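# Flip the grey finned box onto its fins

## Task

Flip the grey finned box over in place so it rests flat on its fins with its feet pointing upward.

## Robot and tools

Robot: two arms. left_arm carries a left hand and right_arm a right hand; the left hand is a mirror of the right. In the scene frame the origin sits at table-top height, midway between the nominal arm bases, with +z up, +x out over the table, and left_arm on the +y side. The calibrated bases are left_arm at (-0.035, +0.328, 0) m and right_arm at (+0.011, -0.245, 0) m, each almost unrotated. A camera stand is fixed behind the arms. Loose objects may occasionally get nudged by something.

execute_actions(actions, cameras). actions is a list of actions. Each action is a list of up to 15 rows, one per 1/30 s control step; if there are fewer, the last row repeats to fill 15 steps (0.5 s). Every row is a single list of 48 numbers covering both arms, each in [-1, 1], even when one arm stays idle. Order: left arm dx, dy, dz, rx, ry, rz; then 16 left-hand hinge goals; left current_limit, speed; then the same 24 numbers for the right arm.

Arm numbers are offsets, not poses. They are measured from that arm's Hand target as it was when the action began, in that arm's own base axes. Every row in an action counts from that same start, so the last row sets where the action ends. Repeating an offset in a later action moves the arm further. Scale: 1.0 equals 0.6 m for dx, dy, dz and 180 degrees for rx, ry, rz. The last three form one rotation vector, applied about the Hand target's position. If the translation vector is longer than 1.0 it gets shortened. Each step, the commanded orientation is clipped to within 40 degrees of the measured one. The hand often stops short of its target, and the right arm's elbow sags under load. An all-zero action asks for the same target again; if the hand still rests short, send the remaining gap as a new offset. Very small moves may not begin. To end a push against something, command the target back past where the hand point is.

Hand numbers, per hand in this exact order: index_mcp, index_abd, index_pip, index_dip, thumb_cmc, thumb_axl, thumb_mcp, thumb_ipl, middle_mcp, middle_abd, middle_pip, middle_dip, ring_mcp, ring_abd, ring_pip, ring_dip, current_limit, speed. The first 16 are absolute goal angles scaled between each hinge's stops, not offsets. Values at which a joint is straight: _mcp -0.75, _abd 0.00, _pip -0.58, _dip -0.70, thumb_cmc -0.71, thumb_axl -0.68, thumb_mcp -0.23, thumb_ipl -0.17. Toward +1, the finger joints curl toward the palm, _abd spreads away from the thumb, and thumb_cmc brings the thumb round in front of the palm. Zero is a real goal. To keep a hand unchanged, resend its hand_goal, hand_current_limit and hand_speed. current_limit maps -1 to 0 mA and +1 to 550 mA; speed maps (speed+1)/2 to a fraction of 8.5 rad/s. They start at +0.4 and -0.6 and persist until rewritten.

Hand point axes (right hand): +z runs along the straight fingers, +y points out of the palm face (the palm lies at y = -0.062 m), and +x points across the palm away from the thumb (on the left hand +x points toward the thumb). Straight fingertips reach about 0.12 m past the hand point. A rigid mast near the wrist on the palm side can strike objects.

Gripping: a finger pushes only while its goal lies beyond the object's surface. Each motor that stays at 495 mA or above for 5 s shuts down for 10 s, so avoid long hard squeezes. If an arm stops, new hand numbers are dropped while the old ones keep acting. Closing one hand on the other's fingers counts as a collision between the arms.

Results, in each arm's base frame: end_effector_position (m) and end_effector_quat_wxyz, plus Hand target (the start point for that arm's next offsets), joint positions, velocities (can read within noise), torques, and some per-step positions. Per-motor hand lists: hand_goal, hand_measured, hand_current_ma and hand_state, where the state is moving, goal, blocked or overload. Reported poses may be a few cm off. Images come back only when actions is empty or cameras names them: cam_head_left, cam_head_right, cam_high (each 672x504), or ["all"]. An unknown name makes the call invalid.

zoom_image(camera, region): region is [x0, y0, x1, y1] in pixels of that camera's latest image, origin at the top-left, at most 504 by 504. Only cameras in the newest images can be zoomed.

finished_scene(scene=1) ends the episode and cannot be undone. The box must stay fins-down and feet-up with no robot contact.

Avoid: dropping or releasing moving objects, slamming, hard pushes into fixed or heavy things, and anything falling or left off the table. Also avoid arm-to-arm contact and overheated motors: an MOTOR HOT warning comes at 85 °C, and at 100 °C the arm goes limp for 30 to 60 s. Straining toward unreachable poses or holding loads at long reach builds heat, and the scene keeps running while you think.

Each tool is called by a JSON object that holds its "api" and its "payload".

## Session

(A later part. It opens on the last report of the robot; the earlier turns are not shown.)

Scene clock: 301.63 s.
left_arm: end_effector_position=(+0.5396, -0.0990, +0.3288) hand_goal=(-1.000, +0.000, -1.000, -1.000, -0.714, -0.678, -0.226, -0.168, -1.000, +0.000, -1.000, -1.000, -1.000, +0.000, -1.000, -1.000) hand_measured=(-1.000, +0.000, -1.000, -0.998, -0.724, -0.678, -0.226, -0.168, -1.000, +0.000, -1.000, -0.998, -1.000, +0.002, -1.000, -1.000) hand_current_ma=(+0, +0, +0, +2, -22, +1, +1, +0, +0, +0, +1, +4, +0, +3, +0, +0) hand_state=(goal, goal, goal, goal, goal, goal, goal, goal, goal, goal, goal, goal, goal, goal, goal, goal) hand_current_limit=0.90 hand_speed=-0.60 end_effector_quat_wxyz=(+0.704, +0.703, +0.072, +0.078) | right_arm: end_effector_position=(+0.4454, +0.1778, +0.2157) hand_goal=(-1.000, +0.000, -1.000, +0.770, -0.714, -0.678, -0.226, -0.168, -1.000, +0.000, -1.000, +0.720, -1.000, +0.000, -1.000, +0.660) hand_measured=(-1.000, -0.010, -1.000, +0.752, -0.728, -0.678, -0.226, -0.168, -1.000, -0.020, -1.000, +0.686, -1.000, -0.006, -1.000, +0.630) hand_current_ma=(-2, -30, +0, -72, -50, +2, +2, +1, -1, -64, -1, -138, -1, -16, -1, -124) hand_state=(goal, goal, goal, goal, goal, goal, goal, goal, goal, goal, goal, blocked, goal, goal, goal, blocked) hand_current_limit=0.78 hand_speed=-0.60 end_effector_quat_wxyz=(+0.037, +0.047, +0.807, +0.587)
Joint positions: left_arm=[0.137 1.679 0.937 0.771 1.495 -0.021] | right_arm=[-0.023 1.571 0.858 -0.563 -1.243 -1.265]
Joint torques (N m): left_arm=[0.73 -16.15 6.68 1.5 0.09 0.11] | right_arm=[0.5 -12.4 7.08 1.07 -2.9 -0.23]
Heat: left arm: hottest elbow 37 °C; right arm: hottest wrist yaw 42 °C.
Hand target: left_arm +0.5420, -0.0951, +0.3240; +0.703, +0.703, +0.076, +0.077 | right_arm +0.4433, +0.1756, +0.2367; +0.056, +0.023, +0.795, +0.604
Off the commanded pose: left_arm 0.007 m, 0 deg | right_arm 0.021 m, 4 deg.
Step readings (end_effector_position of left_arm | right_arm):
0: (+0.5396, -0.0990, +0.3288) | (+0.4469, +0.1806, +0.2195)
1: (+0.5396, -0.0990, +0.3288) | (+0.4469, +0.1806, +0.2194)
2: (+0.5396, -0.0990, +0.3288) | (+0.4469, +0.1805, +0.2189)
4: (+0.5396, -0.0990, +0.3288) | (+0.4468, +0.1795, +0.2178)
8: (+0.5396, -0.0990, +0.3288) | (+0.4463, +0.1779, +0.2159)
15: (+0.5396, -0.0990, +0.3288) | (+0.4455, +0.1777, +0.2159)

{"api": "execute_actions", "payload": {"actions": [[[0,0,0,0,0,0,-1,0,-1,-1,-0.714,-0.678,-0.226,-0.168,-1,0,-1,-1,-1,0,-1,-1,0.9,-0.6,0,-0.003,-0.042,0,0,0,-1,0,-1,0.77,-0.714,-0.678,-0.226,-0.168,-1,0,-1,0.72,-1,0,-1,0.66,0.78,-0.6]]]}}

Scene clock: 302.53 s.
left_arm: end_effector_position=(+0.5396, -0.0990, +0.3288) hand_goal=(-1.000, +0.000, -1.000, -1.000, -0.714, -0.678, -0.226, -0.168, -1.000, +0.000, -1.000, -1.000, -1.000, +0.000, -1.000, -1.000) hand_measured=(-1.000, +0.000, -1.000, -0.998, -0.724, -0.678, -0.226, -0.168, -1.000, +0.000, -1.000, -0.998, -1.000, +0.002, -1.000, -1.000) hand_current_ma=(+0, +0, +0, +2, -22, +1, +1, +0, +0, +0, +1, +4, +0, +3, +0, +0) hand_state=(goal, goal, goal, goal, goal, goal, goal, goal, goal, goal, goal, goal, goal, goal, goal, goal) hand_current_limit=0.90 hand_speed=-0.60 end_effector_quat_wxyz=(+0.704, +0.703, +0.072, +0.078) | right_arm: end_effector_position=(+0.4442, +0.1752, +0.2107) hand_goal=(-1.000, +0.000, -1.000, +0.770, -0.714, -0.678, -0.226, -0.168, -1.000, +0.000, -1.000, +0.720, -1.000, +0.000, -1.000, +0.660) hand_measured=(-1.000, +0.004, -1.000, +0.762, -0.728, -0.678, -0.226, -0.168, -1.000, -0.004, -1.000, +0.716, -1.000, -0.002, -1.000, +0.656) hand_current_ma=(-2, +12, +0, -28, -50, +2, +2, +1, -1, -10, -1, -13, -1, -8, -1, -11) hand_state=(goal, goal, goal, goal, goal, goal, goal, goal, goal, goal, goal, goal, goal, goal, goal, goal) hand_current_limit=0.78 hand_speed=-0.60 end_effector_quat_wxyz=(+0.045, +0.034, +0.799, +0.599)
Joint positions: left_arm=[0.137 1.679 0.937 0.771 1.495 -0.021] | right_arm=[-0.028 1.599 0.852 -0.525 -1.275 -1.293]
Joint torques (N m): left_arm=[0.73 -16.03 6.6 1.43 0.12 0.11] | right_arm=[0.91 -9.76 5.86 1.74 -1.62 -0.1]
Heat: left arm: hottest elbow 36 °C; right arm: hottest wrist yaw 42 °C.
Hand target: left_arm +0.5420, -0.0951, +0.3240; +0.703, +0.703, +0.076, +0.077 | right_arm +0.4434, +0.1737, +0.2116; +0.056, +0.023, +0.795, +0.604
Off the commanded pose: left_arm 0.007 m, 0 deg | right_arm 0.002 m, 2 deg.
Step readings (end_effector_position of left_arm | right_arm):
0: (+0.5396, -0.0990, +0.3288) | (+0.4453, +0.1778, +0.2157)
1: (+0.5396, -0.0990, +0.3288) | (+0.4453, +0.1778, +0.2156)
2: (+0.5396, -0.0990, +0.3288) | (+0.4455, +0.1776, +0.2150)
4: (+0.5396, -0.0990, +0.3288) | (+0.4453, +0.1767, +0.2135)
8: (+0.5396, -0.0990, +0.3288) | (+0.4450, +0.1751, +0.2111)
15: (+0.5396, -0.0990, +0.3288) | (+0.4444, +0.1752, +0.2107)

{"api": "execute_actions", "payload": {"actions": [[[0,0.083,0,0,0,0,-1,0,-1,-1,-0.714,-0.678,-0.226,-0.168,-1,0,-1,-1,-1,0,-1,-1,0.9,-0.6,-0.006,-0.08,-0.005,0,0,0,-1,0,-1,0.7,-0.714,-0.678,-0.226,-0.168,-1,0,-1,0.65,-1,0,-1,0.6,0.78,-0.6]],[[0,0,-0.08,0,0,0,-1,0,-1,-1,-0.714,-0.678,-0.226,-0.168,-1,0,-1,-1,-1,0,-1,-1,0.9,-0.6,0,-0.1,0.1,0,0,0,-1,0,-1,0.5,-0.714,-0.678,-0.226,-0.168,-1,0,-1,0.5,-1,0,-1,0.5,0.78,-0.6]]], "cameras": ["all"]}}

{"api": "zoom_image", "payload": {"camera": "cam_high", "region": [240, 140, 430, 320]}}

{"api": "zoom_image", "payload": {"camera": "cam_head_left", "region": [150, 130, 340, 300]}}

{"api": "zoom_image", "payload": {"camera": "cam_head_right", "region": [150, 130, 340, 300]}}

Scene clock: 305.80 s.
left_arm: end_effector_position=(+0.5432, -0.0419, +0.2768) hand_goal=(-1.000, +0.000, -1.000, -1.000, -0.714, -0.678, -0.226, -0.168, -1.000, +0.000, -1.000, -1.000, -1.000, +0.000, -1.000, -1.000) hand_measured=(-1.000, +0.000, -1.000, -0.998, -0.724, -0.678, -0.226, -0.168, -1.000, +0.000, -1.000, -0.998, -1.000, +0.002, -1.000, -1.000) hand_current_ma=(+0, +0, +0, +2, -22, +1, +1, +0, +0, +0, +1, +4, +0, +2, +0, +0) hand_state=(goal, goal, goal, goal, goal, goal, goal, goal, goal, goal, goal, goal, goal, goal, goal, goal) hand_current_limit=0.90 hand_speed=-0.60 end_effector_quat_wxyz=(+0.703, +0.701, +0.093, +0.078) | right_arm: end_effector_position=(+0.4262, +0.0704, +0.2573) hand_goal=(-1.000, +0.000, -1.000, +0.500, -0.714, -0.678, -0.226, -0.168, -1.000, +0.000, -1.000, +0.500, -1.000, +0.000, -1.000, +0.500) hand_measured=(-1.000, +0.002, -1.000, +0.502, -0.728, -0.678, -0.226, -0.168, -1.000, -0.004, -1.000, +0.502, -1.000, -0.002, -1.000, +0.502) hand_current_ma=(-1, +5, +0, +7, -50, +2, +3, +1, -1, -9, -1, +9, -1, -8, -1, +7) hand_state=(goal, goal, goal, goal, goal, goal, goal, goal, goal, goal, goal, goal, goal, goal, goal, goal) hand_current_limit=0.78 hand_speed=-0.60 end_effector_quat_wxyz=(+0.064, +0.058, +0.792, +0.604)
Joint positions: left_arm=[0.248 1.786 0.927 0.803 1.576 0.035] | right_arm=[-0.293 1.61 1.002 -1.36 -1.283 -2.016]
Joint torques (N m): left_arm=[-0.56 -17.38 5.9 2.15 0.2 0.17] | right_arm=[0.38 -9.7 9.68 -0.69 -0.97 -0.07]
Heat: left arm: hottest elbow 36 °C; right arm: hottest elbow 40 °C.
Hand target: left_arm +0.5420, -0.0453, +0.2761; +0.703, +0.703, +0.076, +0.077 | right_arm +0.4397, +0.0658, +0.2685; +0.056, +0.023, +0.795, +0.604
Off the commanded pose: left_arm 0.004 m, 2 deg | right_arm 0.018 m, 4 deg.
joint sent to its limit (left arm) — joint 5 (wrist yaw), upper limit. The joint targets still meet the commanded pose.
Step readings (end_effector_position of left_arm | right_arm):
0: (+0.5396, -0.0990, +0.3288) | (+0.4441, +0.1752, +0.2106)
1: (+0.5392, -0.0990, +0.3288) | (+0.4441, +0.1749, +0.2107)
2: (+0.5378, -0.0954, +0.3287) | (+0.4439, +0.1723, +0.2111)
4: (+0.5332, -0.0897, +0.3285) | (+0.4425, +0.1639, +0.2117)
8: (+0.5338, -0.0613, +0.3284) | (+0.4421, +0.1382, +0.2113)
15: (+0.5351, -0.0436, +0.3275) | (+0.4330, +0.1263, +0.2048)
16: (+0.5350, -0.0436, +0.3273) | (+0.4313, +0.1263, +0.2034)
17: (+0.5351, -0.0436, +0.3260) | (+0.4302, +0.1246, +0.2038)
19: (+0.5360, -0.0434, +0.3206) | (+0.4279, +0.1152, +0.2078)
23: (+0.5414, -0.0424, +0.2964) | (+0.4290, +0.0838, +0.2279)
30: (+0.5440, -0.0417, +0.2763) | (+0.4324, +0.0684, +0.2592)

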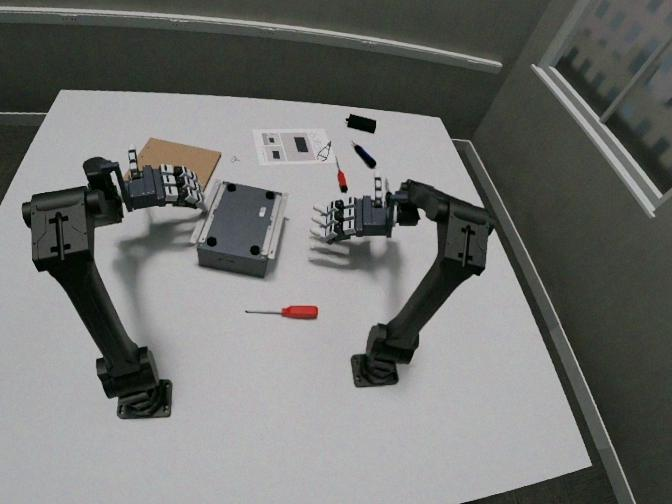

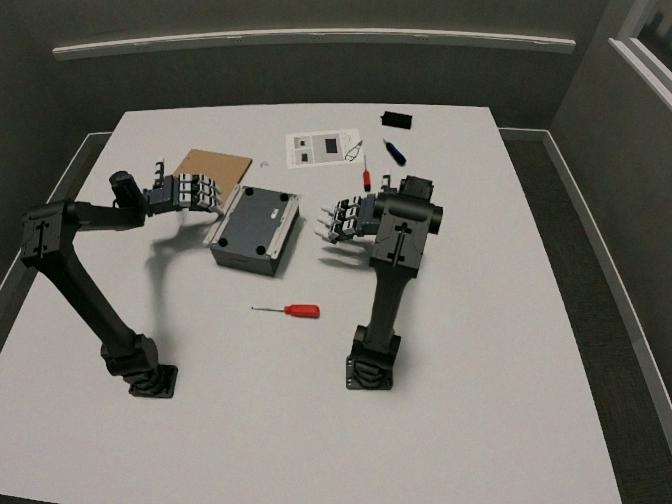

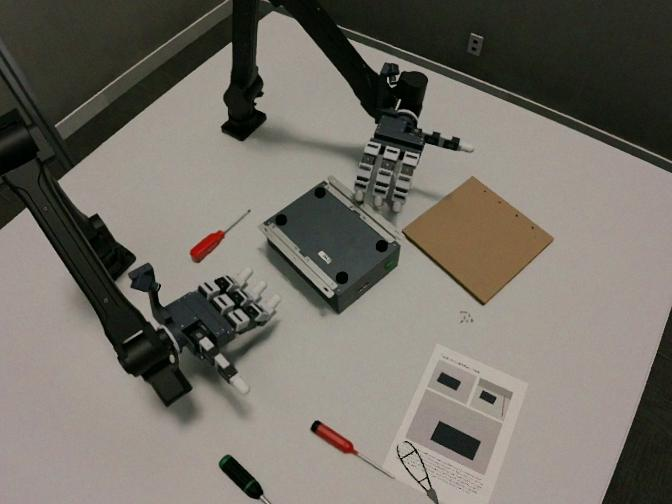

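Scaled by 2.653.

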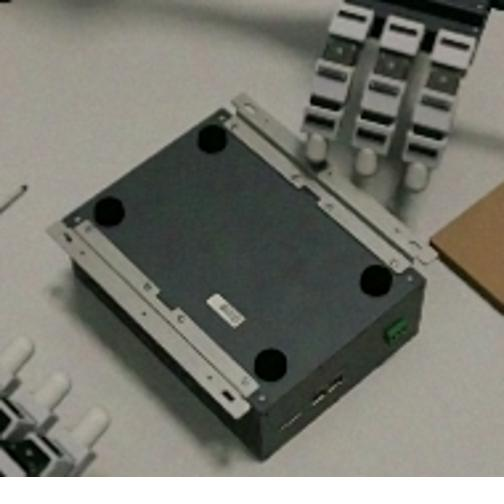

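Scaled by 2.653.

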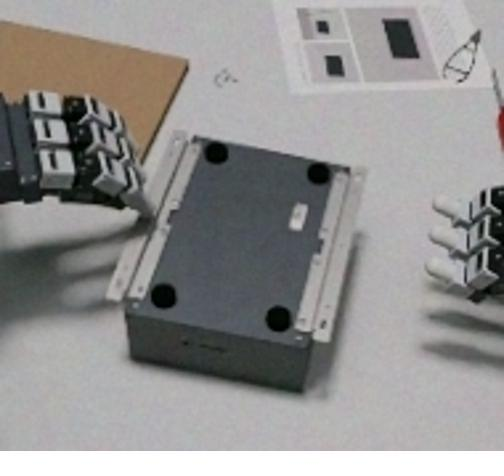

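Scaled by 2.653.

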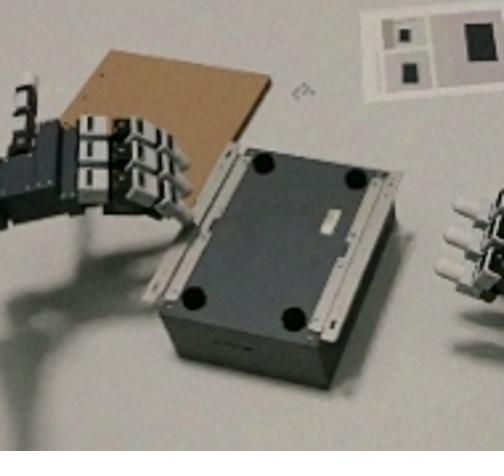

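{"api": "execute_actions", "payload": {"actions": [[[0,0.07,0.01,0,0,0.0644,-1,0,-1,-1,-0.714,-0.678,-0.226,-0.168,-1,0,-1,-1,-1,0,-1,-1,0.9,-0.6,-0.05,-0.05,0.08,0,0,-0.1,-1,0,-1,0.5,-0.714,-0.678,-0.226,-0.168,-1,0,-1,0.5,-1,0,-1,0.5,0.78,-0.6]]], "cameras": ["all"]}}

{"api": "zoom_image", "payload": {"camera": "cam_high", "region": [240, 140, 430, 320]}}

{"api": "zoom_image", "payload": {"camera": "cam_head_left", "region": [150, 150, 310, 290]}}

{"api": "zoom_image", "payload": {"camera": "cam_head_right", "region": [150, 150, 310, 290]}}

Scene clock: 311.93 s.
left_arm: end_effector_position=(+0.5432, -0.0023, +0.2829) hand_goal=(-1.000, +0.000, -1.000, -1.000, -0.714, -0.678, -0.226, -0.168, -1.000, +0.000, -1.000, -1.000, -1.000, +0.000, -1.000, -1.000) hand_measured=(-1.000, +0.000, -1.000, -0.998, -0.724, -0.678, -0.226, -0.168, -1.000, +0.000, -1.000, -0.998, -1.000, +0.002, -1.000, -1.000) hand_current_ma=(+0, +0, +0, +2, -22, +1, +1, +0, +0, +0, +1, +4, +0, +2, +0, +0) hand_state=(goal, goal, goal, goal, goal, goal, goal, goal, goal, goal, goal, goal, goal, goal, goal, goal) hand_current_limit=0.90 hand_speed=-0.60 end_effector_quat_wxyz=(+0.690, +0.693, +0.146, +0.147) | right_arm: end_effector_position=(+0.4124, +0.0360, +0.3155) hand_goal=(-1.000, +0.000, -1.000, +0.500, -0.714, -0.678, -0.226, -0.168, -1.000, +0.000, -1.000, +0.500, -1.000, +0.000, -1.000, +0.500) hand_measured=(-1.000, +0.002, -1.000, +0.502, -0.728, -0.678, -0.226, -0.168, -1.000, -0.002, -1.000, +0.502, -1.000, -0.002, -1.000, +0.502) hand_current_ma=(-1, +5, +0, +7, -50, +2, +3, +1, -1, -8, -1, +9, -1, -7, -1, +7) hand_state=(goal, goal, goal, goal, goal, goal, goal, goal, goal, goal, goal, goal, goal, goal, goal, goal) hand_current_limit=0.78 hand_speed=-0.60 end_effector_quat_wxyz=(+0.133, +0.136, +0.784, +0.591)
Joint positions: left_arm=[0.316 1.743 0.878 0.832 1.469 0.035] | right_arm=[-0.389 1.34 0.902 -1.114 -1.302 -1.602]
Joint torques (N m): left_arm=[0.26 -17.2 5.38 2.21 -0.04 -0.06] | right_arm=[0.15 -8.47 6.72 1.05 -1.05 0.04]
Heat: left arm: hottest elbow 36 °C; right arm: hottest elbow 41 °C.
Hand target: left_arm +0.5420, -0.0032, +0.2819; +0.691, +0.692, +0.147, +0.148 | right_arm +0.4097, +0.0357, +0.3165; +0.150, +0.147, +0.782, +0.588
Off the commanded pose: left_arm 0.002 m, 0 deg | right_arm 0.003 m, 2 deg.
Step readings (end_effector_position of left_arm | right_arm):
0: (+0.5432, -0.0419, +0.2768) | (+0.4262, +0.0704, +0.2573)
1: (+0.5436, -0.0418, +0.2768) | (+0.4264, +0.0702, +0.2574)
2: (+0.5455, -0.0401, +0.2762) | (+0.4275, +0.0679, +0.2598)
4: (+0.5484, -0.0348, +0.2747) | (+0.4275, +0.0620, +0.2683)
8: (+0.5454, -0.0147, +0.2761) | (+0.4155, +0.0457, +0.3002)
15: (+0.5438, -0.0021, +0.2820) | (+0.4063, +0.0387, +0.3278)

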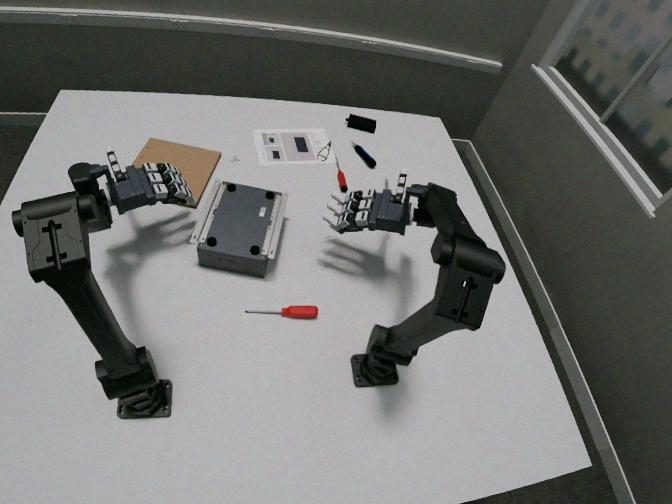

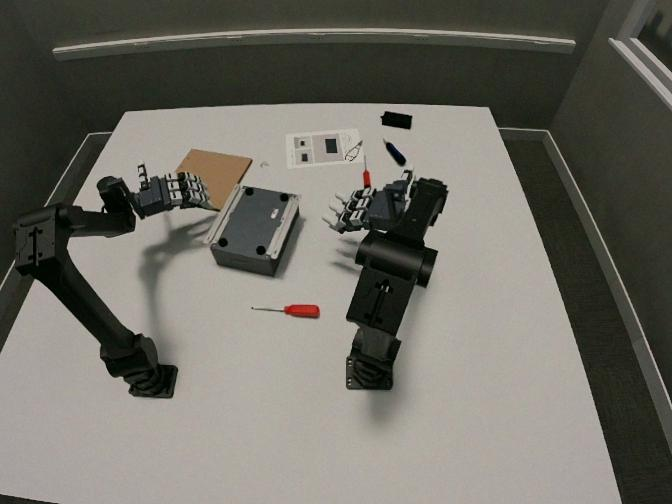

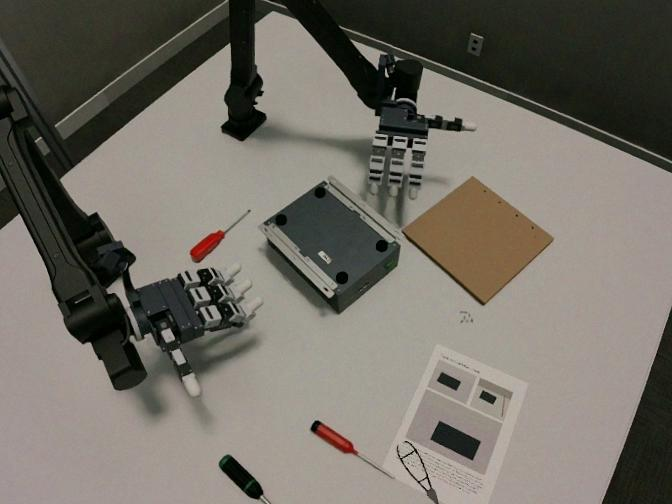

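Scaled by 2.653.

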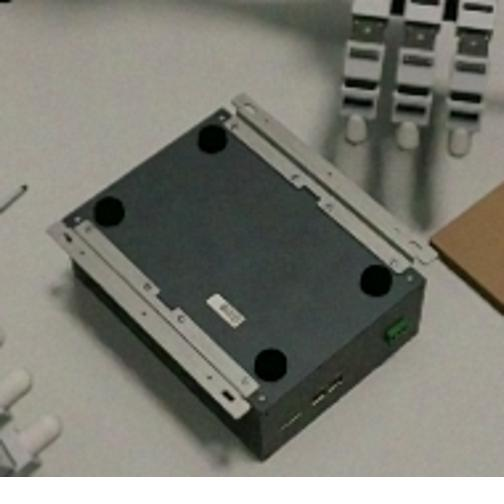

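Scaled by 3.150.

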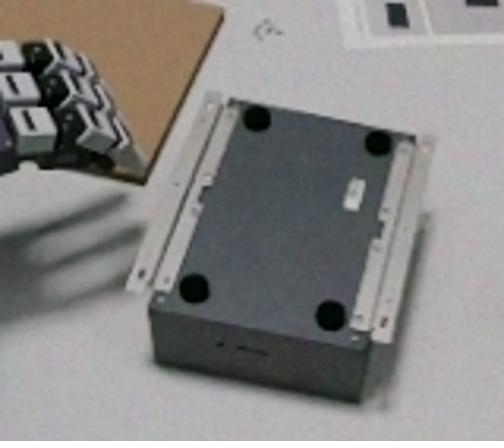

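Scaled by 3.150.

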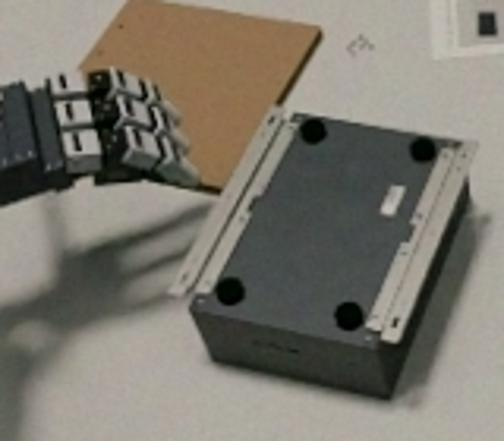

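{"api": "execute_actions", "payload": {"actions": [[[0,0,-0.06,0,0,0,-1,0,-1,-1,-0.714,-0.678,-0.226,-0.168,-1,0,-1,-1,-1,0,-1,-1,0.9,-0.6,0,-0.03,0.05,0,0,0,-1,0,-1,0.5,-0.714,-0.678,-0.226,-0.168,-1,0,-1,0.5,-1,0,-1,0.5,0.78,-0.6]],[[0,0,-0.065,0,0,0,-1,0,-1,-1,-0.714,-0.678,-0.226,-0.168,-1,0,-1,-1,-1,0,-1,-1,0.9,-0.6,0,0,0,0,0,0,-1,0,-1,0.5,-0.714,-0.678,-0.226,-0.168,-1,0,-1,0.5,-1,0,-1,0.5,0.78,-0.6]]], "cameras": ["all"]}}

{"api": "zoom_image", "payload": {"camera": "cam_high", "region": [260, 140, 430, 300]}}

{"api": "zoom_image", "payload": {"camera": "cam_head_right", "region": [150, 150, 310, 290]}}

Scene clock: 314.10 s.
left_arm: end_effector_position=(+0.5410, -0.0035, +0.2119) hand_goal=(-1.000, +0.000, -1.000, -1.000, -0.714, -0.678, -0.226, -0.168, -1.000, +0.000, -1.000, -1.000, -1.000, +0.000, -1.000, -1.000) hand_measured=(-1.000, +0.000, -1.000, -0.998, -0.724, -0.678, -0.226, -0.168, -1.000, +0.000, -1.000, -0.998, -1.000, +0.002, -1.000, -1.000) hand_current_ma=(+0, +0, +0, +2, -22, +1, +1, +0, +0, +0, +1, +4, +0, +2, +0, +0) hand_state=(goal, goal, goal, goal, goal, goal, goal, goal, goal, goal, goal, goal, goal, goal, goal, goal) hand_current_limit=0.90 hand_speed=-0.60 end_effector_quat_wxyz=(+0.689, +0.695, +0.145, +0.148) | right_arm: end_effector_position=(+0.4018, +0.0238, +0.3256) hand_goal=(-1.000, +0.000, -1.000, +0.500, -0.714, -0.678, -0.226, -0.168, -1.000, +0.000, -1.000, +0.500, -1.000, +0.000, -1.000, +0.500) hand_measured=(-1.000, +0.002, -1.000, +0.502, -0.728, -0.678, -0.226, -0.168, -1.000, -0.002, -1.000, +0.502, -1.000, -0.002, -1.000, +0.502) hand_current_ma=(-1, +5, +0, +7, -50, +2, +3, +1, -1, -8, -1, +9, -1, -7, -1, +7) hand_state=(goal, goal, goal, goal, goal, goal, goal, goal, goal, goal, goal, goal, goal, goal, goal, goal) hand_current_limit=0.78 hand_speed=-0.60 end_effector_quat_wxyz=(+0.128, +0.161, +0.779, +0.593)
Joint positions: left_arm=[0.316 1.905 0.852 0.977 1.468 0.082] | right_arm=[-0.432 1.307 0.902 -1.219 -1.302 -1.636]
Joint torques (N m): left_arm=[-0.5 -16.62 4.82 2.25 0.1 -0.05] | right_arm=[0.38 -7.3 10.81 -0.13 -1.14 -0.05]
Heat: left arm: hottest elbow 36 °C; right arm: hottest elbow 41 °C.
Hand target: left_arm +0.5420, -0.0032, +0.2070; +0.691, +0.692, +0.147, +0.148 | right_arm +0.4097, +0.0177, +0.3466; +0.150, +0.147, +0.781, +0.588
Off the commanded pose: left_arm 0.005 m, 0 deg | right_arm 0.023 m, 3 deg.
Step readings (end_effector_position of left_arm | right_arm):
0: (+0.5432, -0.0023, +0.2829) | (+0.4125, +0.0359, +0.3155)
1: (+0.5431, -0.0024, +0.2828) | (+0.4125, +0.0359, +0.3155)
2: (+0.5427, -0.0025, +0.2828) | (+0.4124, +0.0349, +0.3157)
4: (+0.5413, -0.0030, +0.2804) | (+0.4111, +0.0324, +0.3173)
8: (+0.5415, -0.0030, +0.2659) | (+0.4071, +0.0249, +0.3232)
15: (+0.5425, -0.0027, +0.2501) | (+0.4035, +0.0230, +0.3254)
16: (+0.5423, -0.0028, +0.2503) | (+0.4033, +0.0231, +0.3254)
17: (+0.5418, -0.0030, +0.2505) | (+0.4031, +0.0232, +0.3255)
19: (+0.5410, -0.0033, +0.2471) | (+0.4028, +0.0234, +0.3255)
23: (+0.5427, -0.0029, +0.2273) | (+0.4023, +0.0236, +0.3255)
30: (+0.5426, -0.0030, +0.2094) | (+0.4019, +0.0238, +0.3256)

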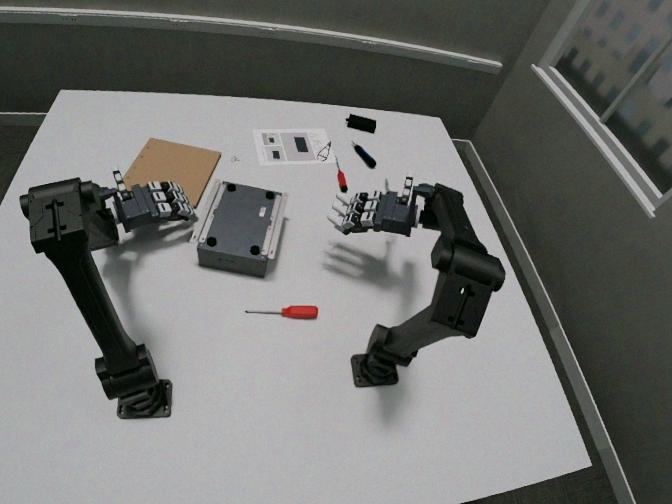

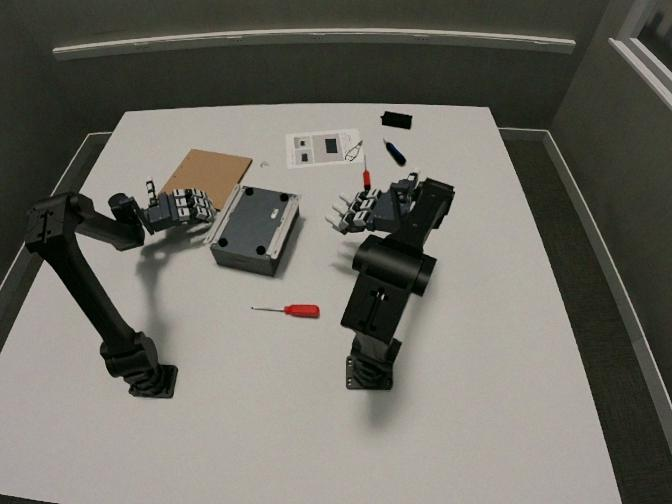

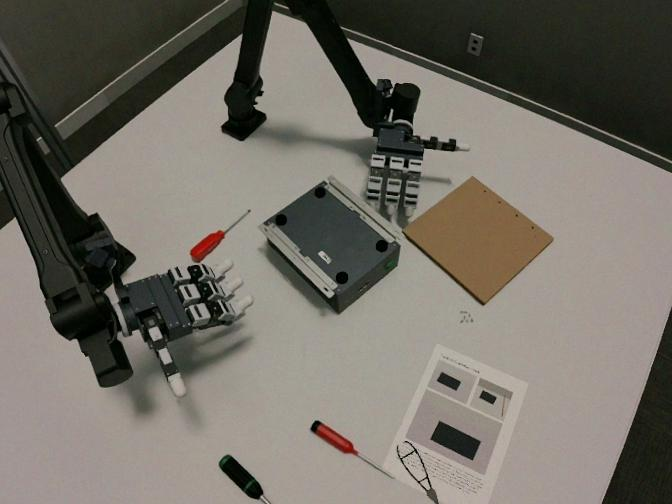

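Scaled by 2.965.

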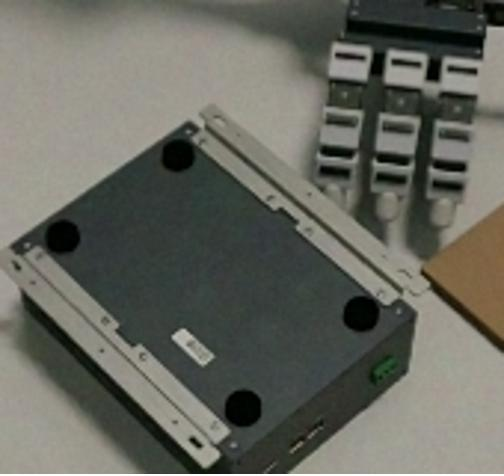

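Scaled by 3.150.

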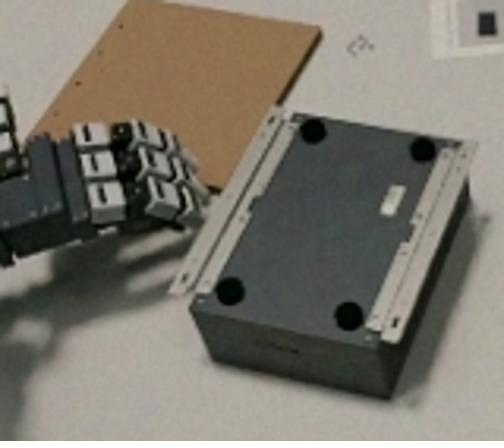

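{"api": "execute_actions", "payload": {"actions": [[[-0.01,-0.0467,-0.01,0,0,0,-1,0,-1,-1,-0.714,-0.678,-0.226,-0.168,-1,0,-1,-1,-1,0,-1,-1,0.9,-0.6,0.01,-0.02,0,0,0,0,-1,0,-1,0.5,-0.714,-0.678,-0.226,-0.168,-1,0,-1,0.5,-1,0,-1,0.5,0.78,-0.6]],[[-0.03,-0.05,0,0,0,0,-1,0,-1,-1,-0.714,-0.678,-0.226,-0.168,-1,0,-1,-1,-1,0,-1,-1,0.9,-0.6,0,0,0,0,0,0,-1,0,-1,0.5,-0.714,-0.678,-0.226,-0.168,-1,0,-1,0.5,-1,0,-1,0.5,0.78,-0.6]]], "cameras": ["all"]}}

{"api": "zoom_image", "payload": {"camera": "cam_high", "region": [240, 140, 430, 320]}}

Scene clock: 316.10 s.
left_arm: end_effector_position=(+0.5231, -0.0390, +0.1989) hand_goal=(-1.000, +0.000, -1.000, -1.000, -0.714, -0.678, -0.226, -0.168, -1.000, +0.000, -1.000, -1.000, -1.000, +0.000, -1.000, -1.000) hand_measured=(-1.000, +0.000, -1.000, -0.998, -0.724, -0.678, -0.226, -0.168, -1.000, +0.000, -1.000, -0.998, -1.000, -0.014, -1.000, -1.000) hand_current_ma=(+0, +0, +0, +2, -22, +1, +1, +0, +0, +0, +1, +4, -1, -25, +0, +0) hand_state=(goal, goal, goal, goal, goal, goal, goal, goal, goal, goal, goal, goal, goal, goal, goal, goal) hand_current_limit=0.90 hand_speed=-0.60 end_effector_quat_wxyz=(+0.683, +0.692, +0.159, +0.172) | right_arm: end_effector_position=(+0.4028, +0.0140, +0.3292) hand_goal=(-1.000, +0.000, -1.000, +0.500, -0.714, -0.678, -0.226, -0.168, -1.000, +0.000, -1.000, +0.500, -1.000, +0.000, -1.000, +0.500) hand_measured=(-1.000, +0.002, -1.000, +0.502, -0.728, -0.678, -0.226, -0.168, -1.000, -0.002, -1.000, +0.502, -1.000, -0.002, -1.000, +0.502) hand_current_ma=(-1, +5, +0, +7, -50, +2, +3, +1, -1, -8, -1, +9, -1, -7, -1, +7) hand_state=(goal, goal, goal, goal, goal, goal, goal, goal, goal, goal, goal, goal, goal, goal, goal, goal) hand_current_limit=0.78 hand_speed=-0.60 end_effector_quat_wxyz=(+0.132, +0.159, +0.779, +0.593)
Joint positions: left_arm=[0.247 1.901 0.749 1.115 1.344 0.057] | right_arm=[-0.456 1.334 0.933 -1.3 -1.302 -1.723]
Joint torques (N m): left_arm=[-3.66 -17.67 3.52 2.51 0.75 -0.34] | right_arm=[0.03 -6.07 11.34 -0.02 -1.08 -0.04]
Heat: left arm: hottest elbow 36 °C; right arm: hottest elbow 42 °C.
Hand target: left_arm +0.5180, -0.0614, +0.2010; +0.691, +0.692, +0.146, +0.148 | right_arm +0.4157, +0.0057, +0.3466; +0.150, +0.147, +0.781, +0.588
Off the commanded pose: left_arm 0.023 m, 3 deg | right_arm 0.023 m, 3 deg.
Step readings (end_effector_position of left_arm | right_arm):
0: (+0.5410, -0.0035, +0.2119) | (+0.4018, +0.0238, +0.3256)
1: (+0.5411, -0.0034, +0.2119) | (+0.4017, +0.0238, +0.3256)
2: (+0.5416, -0.0038, +0.2117) | (+0.4014, +0.0232, +0.3259)
4: (+0.5421, -0.0071, +0.2099) | (+0.4007, +0.0218, +0.3265)
8: (+0.5371, -0.0199, +0.2064) | (+0.4024, +0.0159, +0.3283)
15: (+0.5343, -0.0310, +0.2098) | (+0.4038, +0.0135, +0.3285)
16: (+0.5344, -0.0308, +0.2100) | (+0.4037, +0.0136, +0.3284)
17: (+0.5345, -0.0314, +0.2093) | (+0.4034, +0.0137, +0.3284)
19: (+0.5322, -0.0346, +0.2058) | (+0.4032, +0.0138, +0.3285)
23: (+0.5259, -0.0386, +0.1983) | (+0.4030, +0.0139, +0.3290)
30: (+0.5234, -0.0390, +0.1988) | (+0.4029, +0.0140, +0.3293)

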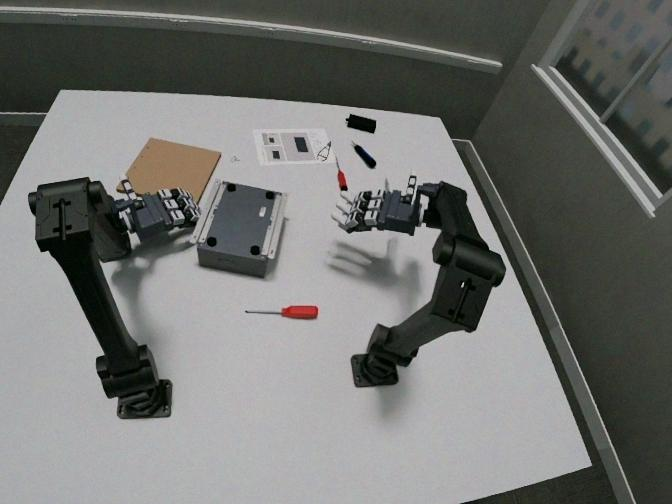

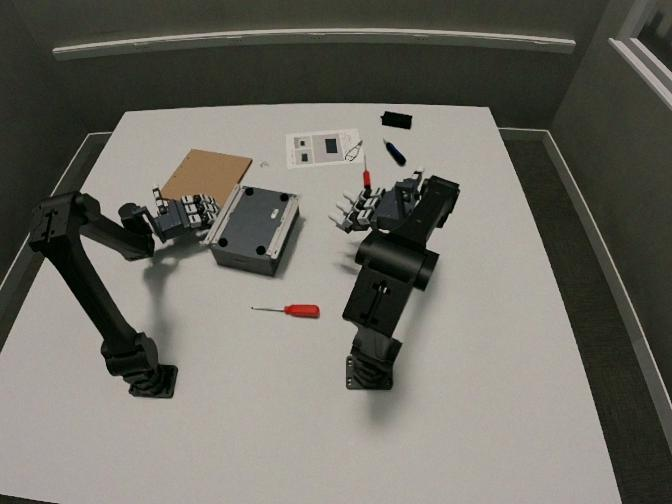

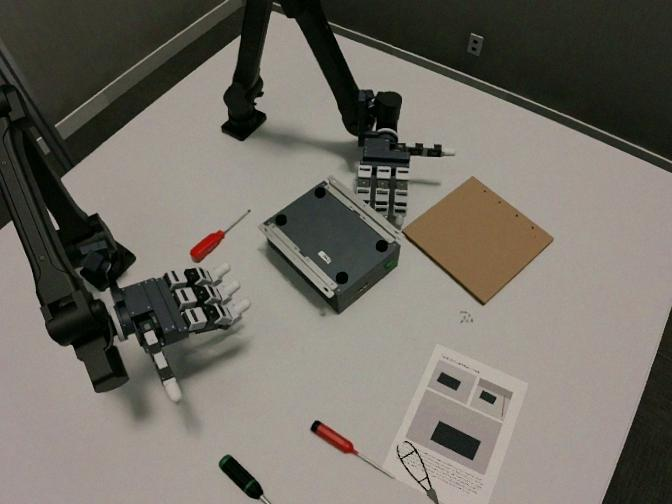

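Scaled by 2.653.

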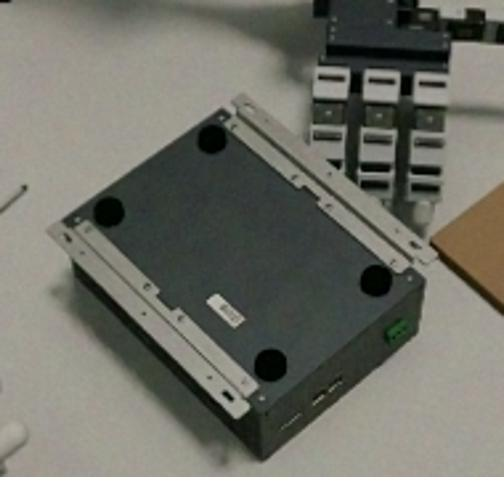

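{"api": "execute_actions", "payload": {"actions": [[[-0.025,-0.045,0,0,0,0,-1,0,-1,-1,-0.714,-0.678,-0.226,-0.168,-1,0,-1,-1,-1,0,-1,-1,0.9,-0.6,0,0,0,0,0,0,-1,0,-1,0.5,-0.714,-0.678,-0.226,-0.168,-1,0,-1,0.5,-1,0,-1,0.5,0.78,-0.6]]], "cameras": ["all"]}}

{"api": "zoom_image", "payload": {"camera": "cam_high", "region": [240, 140, 430, 320]}}

Scene clock: 317.20 s.
left_arm: end_effector_position=(+0.5090, -0.0661, +0.1938) hand_goal=(-1.000, +0.000, -1.000, -1.000, -0.714, -0.678, -0.226, -0.168, -1.000, +0.000, -1.000, -1.000, -1.000, +0.000, -1.000, -1.000) hand_measured=(-1.000, +0.000, -1.000, -0.998, -0.724, -0.678, -0.226, -0.168, -1.000, +0.000, -1.000, -0.998, -1.000, -0.034, -1.000, -1.000) hand_current_ma=(+0, +0, +0, +2, -22, +1, +1, +0, +0, +0, +1, +4, -1, -78, +0, +0) hand_state=(goal, goal, goal, goal, goal, goal, goal, goal, goal, goal, goal, goal, goal, blocked, goal, goal) hand_current_limit=0.90 hand_speed=-0.60 end_effector_quat_wxyz=(+0.682, +0.693, +0.161, +0.170) | right_arm: end_effector_position=(+0.4027, +0.0141, +0.3292) hand_goal=(-1.000, +0.000, -1.000, +0.500, -0.714, -0.678, -0.226, -0.168, -1.000, +0.000, -1.000, +0.500, -1.000, +0.000, -1.000, +0.500) hand_measured=(-1.000, +0.002, -1.000, +0.502, -0.728, -0.678, -0.226, -0.168, -1.000, -0.002, -1.000, +0.502, -1.000, -0.002, -1.000, +0.502) hand_current_ma=(-1, +5, +0, +7, -50, +2, +3, +1, -1, -8, -1, +9, -1, -7, -1, +7) hand_state=(goal, goal, goal, goal, goal, goal, goal, goal, goal, goal, goal, goal, goal, goal, goal, goal) hand_current_limit=0.78 hand_speed=-0.60 end_effector_quat_wxyz=(+0.132, +0.159, +0.779, +0.593)
Joint positions: left_arm=[0.193 1.887 0.691 1.153 1.29 0.057] | right_arm=[-0.456 1.334 0.933 -1.301 -1.302 -1.725]
Joint torques (N m): left_arm=[-3.78 -17.49 3.48 2.58 0.69 -0.39] | right_arm=[-0.26 -6.77 11.41 -0.08 -1.08 -0.08]
Heat: left arm: hottest elbow 36 °C; right arm: hottest elbow 42 °C.
Hand target: left_arm +0.5030, -0.0883, +0.2010; +0.691, +0.692, +0.147, +0.148 | right_arm +0.4157, +0.0057, +0.3466; +0.150, +0.147, +0.781, +0.588
Off the commanded pose: left_arm 0.024 m, 3 deg | right_arm 0.023 m, 2 deg.
Step readings (end_effector_position of left_arm | right_arm):
0: (+0.5231, -0.0390, +0.1990) | (+0.4028, +0.0140, +0.3292)
1: (+0.5230, -0.0390, +0.1988) | (+0.4028, +0.0140, +0.3292)
2: (+0.5227, -0.0396, +0.1981) | (+0.4028, +0.0140, +0.3292)
4: (+0.5214, -0.0407, +0.1960) | (+0.4028, +0.0140, +0.3292)
8: (+0.5150, -0.0497, +0.1931) | (+0.4027, +0.0141, +0.3292)
15: (+0.5093, -0.0656, +0.1938) | (+0.4027, +0.0141, +0.3292)

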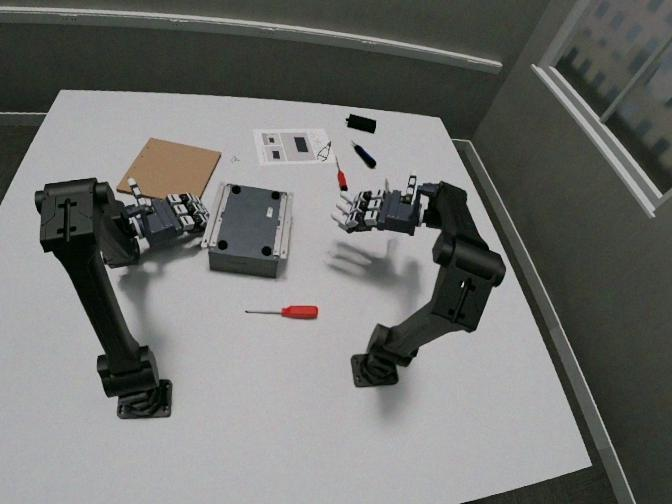

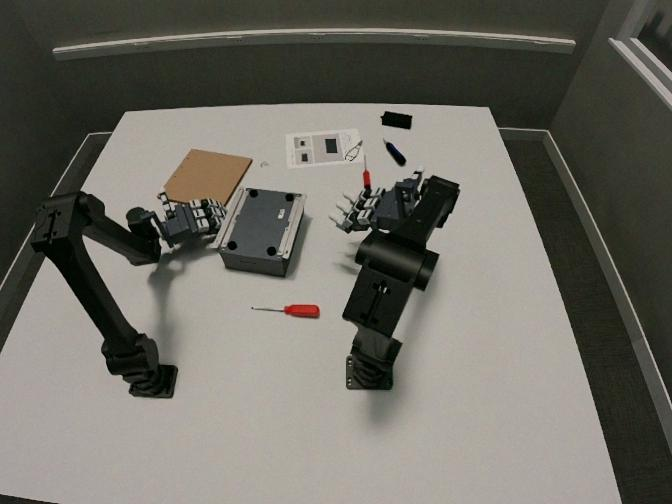

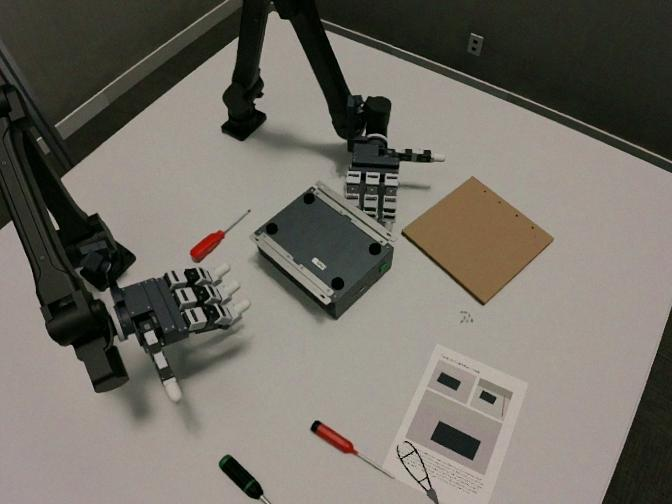

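Scaled by 2.653.

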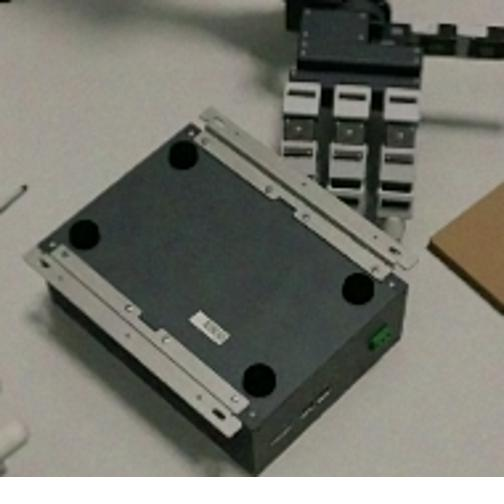

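{"api": "execute_actions", "payload": {"actions": [[[0.032,0.054,0.01,0,0,0,-1,0,-1,-1,-0.714,-0.678,-0.226,-0.168,-1,0,-1,-1,-1,0,-1,-1,0.9,-0.6,0,0,0,0,0,0,-1,0,-1,0.5,-0.714,-0.678,-0.226,-0.168,-1,0,-1,0.5,-1,0,-1,0.5,0.78,-0.6]],[[-0.0203,-0.065,0,0,0,0,-1,0,-1,-1,-0.714,-0.678,-0.226,-0.168,-1,0,-1,-1,-1,0,-1,-1,0.9,-0.6,0,0,0,0,0,0,-1,0,-1,0.5,-0.714,-0.678,-0.226,-0.168,-1,0,-1,0.5,-1,0,-1,0.5,0.78,-0.6]],[[-0.0275,-0.045,0,0,0,0,-1,0,-1,-1,-0.714,-0.678,-0.226,-0.168,-1,0,-1,-1,-1,0,-1,-1,0.9,-0.6,0,0,0,0,0,0,-1,0,-1,0.5,-0.714,-0.678,-0.226,-0.168,-1,0,-1,0.5,-1,0,-1,0.5,0.78,-0.6]]], "cameras": ["cam_high"]}}

{"api": "zoom_image", "payload": {"camera": "cam_high", "region": [240, 140, 430, 320]}}

Scene clock: 323.20 s.
left_arm: end_effector_position=(+0.5009, -0.1030, +0.1959) hand_goal=(-1.000, +0.000, -1.000, -1.000, -0.714, -0.678, -0.226, -0.168, -1.000, +0.000, -1.000, -1.000, -1.000, +0.000, -1.000, -1.000) hand_measured=(-1.000, +0.000, -1.000, -0.998, -0.724, -0.678, -0.226, -0.168, -1.000, +0.000, -1.000, -0.998, -1.000, -0.046, -1.000, -1.000) hand_current_ma=(+0, +0, +0, +2, -21, +1, +1, +0, +0, +0, +1, +4, -1, -113, +0, +0) hand_state=(goal, goal, goal, goal, goal, goal, goal, goal, goal, goal, goal, goal, goal, blocked, goal, goal) hand_current_limit=0.90 hand_speed=-0.60 end_effector_quat_wxyz=(+0.683, +0.693, +0.166, +0.161) | right_arm: end_effector_position=(+0.4027, +0.0141, +0.3292) hand_goal=(-1.000, +0.000, -1.000, +0.500, -0.714, -0.678, -0.226, -0.168, -1.000, +0.000, -1.000, +0.500, -1.000, +0.000, -1.000, +0.500) hand_measured=(-1.000, +0.002, -1.000, +0.502, -0.728, -0.678, -0.226, -0.168, -1.000, -0.002, -1.000, +0.502, -1.000, -0.002, -1.000, +0.502) hand_current_ma=(-1, +5, +0, +7, -50, +2, +3, +1, -1, -8, -1, +9, -1, -7, -1, +7) hand_state=(goal, goal, goal, goal, goal, goal, goal, goal, goal, goal, goal, goal, goal, goal, goal, goal) hand_current_limit=0.78 hand_speed=-0.60 end_effector_quat_wxyz=(+0.132, +0.159, +0.779, +0.593)
Joint positions: left_arm=[0.107 1.859 0.65 1.165 1.211 0.036] | right_arm=[-0.456 1.334 0.933 -1.301 -1.302 -1.725]
Joint torques (N m): left_arm=[-3.14 -17.49 3.67 2.8 0.68 -0.26] | right_arm=[-0.38 -6.01 11.67 -0.06 -1.1 -0.05]
Heat: left arm: hottest elbow 35 °C; right arm: hottest elbow 42 °C.
Hand target: left_arm +0.4936, -0.1218, +0.2071; +0.691, +0.692, +0.147, +0.148 | right_arm +0.4157, +0.0057, +0.3466; +0.150, +0.147, +0.781, +0.588
Off the commanded pose: left_arm 0.023 m, 3 deg | right_arm 0.023 m, 2 deg.
Step readings (end_effector_position of left_arm | right_arm):
0: (+0.5089, -0.0661, +0.1939) | (+0.4027, +0.0141, +0.3292)
1: (+0.5089, -0.0662, +0.1939) | (+0.4027, +0.0141, +0.3292)
2: (+0.5085, -0.0661, +0.1941) | (+0.4027, +0.0141, +0.3292)
4: (+0.5078, -0.0651, +0.1959) | (+0.4027, +0.0141, +0.3292)
8: (+0.5103, -0.0616, +0.2001) | (+0.4027, +0.0141, +0.3292)
15: (+0.5127, -0.0602, +0.2018) | (+0.4027, +0.0141, +0.3292)
16: (+0.5128, -0.0601, +0.2018) | (+0.4027, +0.0141, +0.3292)
17: (+0.5143, -0.0598, +0.2017) | (+0.4027, +0.0141, +0.3292)
19: (+0.5176, -0.0616, +0.2016) | (+0.4027, +0.0141, +0.3292)
23: (+0.5183, -0.0640, +0.1977) | (+0.4027, +0.0141, +0.3292)
30: (+0.5183, -0.0645, +0.1963) | (+0.4027, +0.0141, +0.3292)
31: (+0.5183, -0.0646, +0.1963) | (+0.4027, +0.0141, +0.3292)
32: (+0.5179, -0.0652, +0.1956) | (+0.4027, +0.0141, +0.3292)
34: (+0.5158, -0.0674, +0.1947) | (+0.4027, +0.0141, +0.3292)
38: (+0.5078, -0.0818, +0.1951) | (+0.4027, +0.0141, +0.3292)
45: (+0.5008, -0.1029, +0.1958) | (+0.4027, +0.0141, +0.3292)
Images, in order (width x height): cam_high 672x504.

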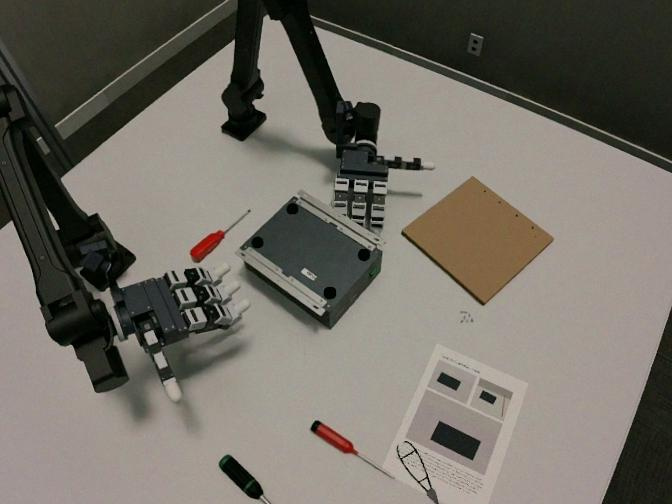

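Scaled by 2.653.

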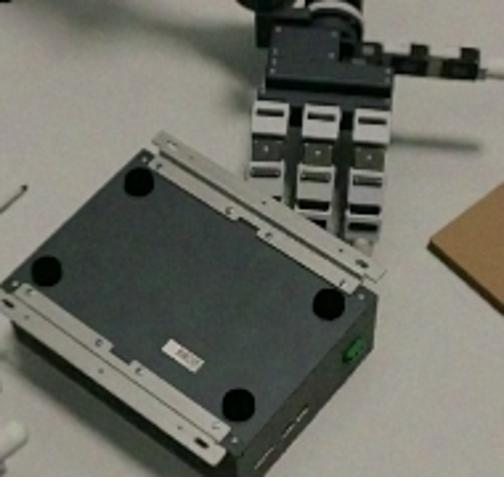

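{"api": "execute_actions", "payload": {"actions": [[[0,0.0583,0.01,0,0,0,-1,0,-1,-1,-0.714,-0.678,-0.226,-0.168,-1,0,-1,-1,-1,0,-1,-1,0.9,-0.6,0,0,0,0,0,0,-1,0,-1,0.5,-0.714,-0.678,-0.226,-0.168,-1,0,-1,0.5,-1,0,-1,0.5,0.78,-0.6]],[[0.0873,-0.0137,0,0,0,0,-1,0,-1,-1,-0.714,-0.678,-0.226,-0.168,-1,0,-1,-1,-1,0,-1,-1,0.9,-0.6,0,0,0,0,0,0,-1,0,-1,0.5,-0.714,-0.678,-0.226,-0.168,-1,0,-1,0.5,-1,0,-1,0.5,0.78,-0.6]]], "cameras": ["all"]}}

{"api": "zoom_image", "payload": {"camera": "cam_head_right", "region": [160, 150, 320, 290]}}

Scene clock: 326.20 s.
left_arm: end_effector_position=(+0.5359, -0.0909, +0.2176) hand_goal=(-1.000, +0.000, -1.000, -1.000, -0.714, -0.678, -0.226, -0.168, -1.000, +0.000, -1.000, -1.000, -1.000, +0.000, -1.000, -1.000) hand_measured=(-1.000, +0.000, -1.000, -0.998, -0.724, -0.678, -0.226, -0.168, -1.000, +0.000, -1.000, -0.998, -1.000, +0.000, -1.000, -1.000) hand_current_ma=(+0, +0, +0, +2, -20, +1, +1, +0, +0, +0, +1, +4, +0, +1, +0, +0) hand_state=(goal, goal, goal, goal, goal, goal, goal, goal, goal, goal, goal, goal, goal, goal, goal, goal) hand_current_limit=0.90 hand_speed=-0.60 end_effector_quat_wxyz=(+0.690, +0.692, +0.142, +0.159) | right_arm: end_effector_position=(+0.4027, +0.0141, +0.3292) hand_goal=(-1.000, +0.000, -1.000, +0.500, -0.714, -0.678, -0.226, -0.168, -1.000, +0.000, -1.000, +0.500, -1.000, +0.000, -1.000, +0.500) hand_measured=(-1.000, +0.002, -1.000, +0.502, -0.728, -0.678, -0.226, -0.168, -1.000, -0.002, -1.000, +0.502, -1.000, -0.002, -1.000, +0.502) hand_current_ma=(-1, +5, +0, +7, -50, +2, +3, +1, -1, -8, -1, +9, -1, -7, -1, +7) hand_state=(goal, goal, goal, goal, goal, goal, goal, goal, goal, goal, goal, goal, goal, goal, goal, goal) hand_current_limit=0.78 hand_speed=-0.60 end_effector_quat_wxyz=(+0.132, +0.159, +0.779, +0.593)
Joint positions: left_arm=[0.131 1.875 0.779 1.102 1.273 0.019] | right_arm=[-0.456 1.334 0.933 -1.301 -1.302 -1.725]
Joint torques (N m): left_arm=[-1.38 -15.5 6.31 1.54 -0.03 -0.13] | right_arm=[0.03 -6.83 11.6 0.02 -1.04 -0.07]
Motor temperatures (°C): left_arm=[32 33 35 28 31 28] | right_arm=[30 34 42 31 35 26]
Heat: left arm: hottest elbow 35 °C; right arm: hottest elbow 42 °C.
Hand target: left_arm +0.5459, -0.0951, +0.2131; +0.691, +0.692, +0.147, +0.148 | right_arm +0.4157, +0.0057, +0.3466; +0.150, +0.147, +0.781, +0.588
Off the commanded pose: left_arm 0.012 m, 1 deg | right_arm 0.023 m, 2 deg.
Step readings (end_effector_position of left_arm | right_arm):
0: (+0.5009, -0.1030, +0.1959) | (+0.4027, +0.0141, +0.3292)
1: (+0.5008, -0.1031, +0.1959) | (+0.4027, +0.0141, +0.3292)
2: (+0.4998, -0.1031, +0.1962) | (+0.4027, +0.0141, +0.3292)
4: (+0.4950, -0.1014, +0.1990) | (+0.4027, +0.0141, +0.3292)
8: (+0.4905, -0.0947, +0.2065) | (+0.4027, +0.0141, +0.3292)
15: (+0.4897, -0.0920, +0.2105) | (+0.4027, +0.0141, +0.3292)
16: (+0.4897, -0.0920, +0.2105) | (+0.4027, +0.0141, +0.3292)
17: (+0.4912, -0.0917, +0.2104) | (+0.4027, +0.0141, +0.3292)
19: (+0.4998, -0.0907, +0.2103) | (+0.4027, +0.0141, +0.3292)
23: (+0.5246, -0.0906, +0.2122) | (+0.4027, +0.0141, +0.3292)
30: (+0.5356, -0.0909, +0.2181) | (+0.4027, +0.0141, +0.3292)

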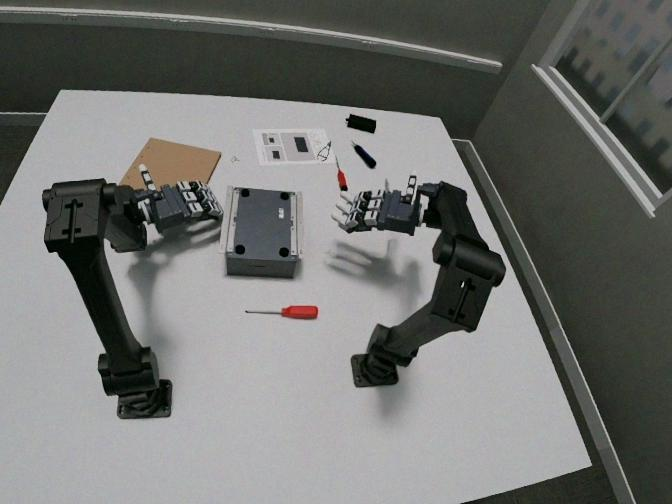

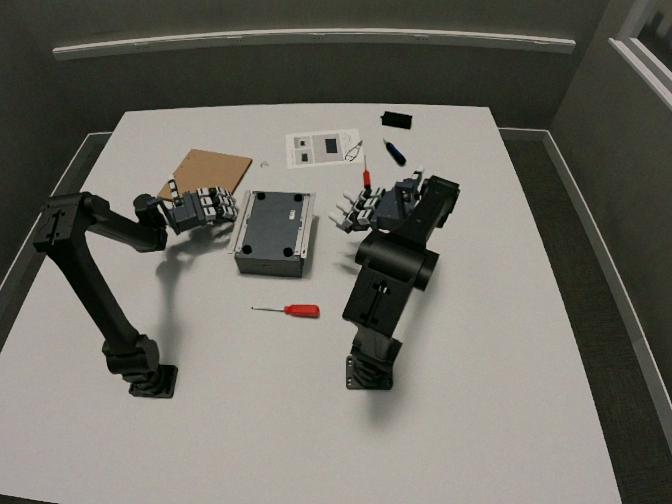

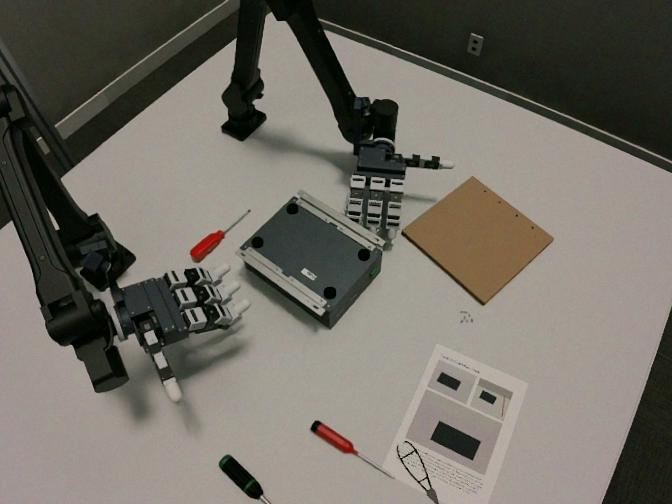

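Scaled by 3.150.

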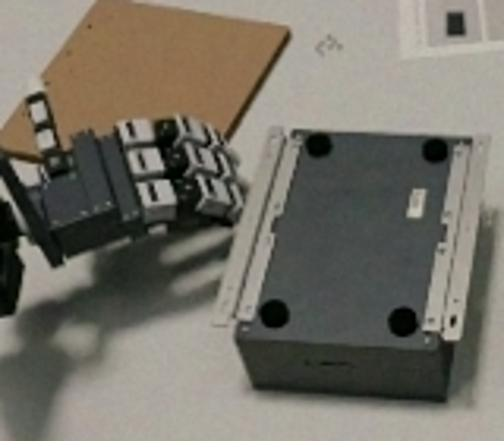

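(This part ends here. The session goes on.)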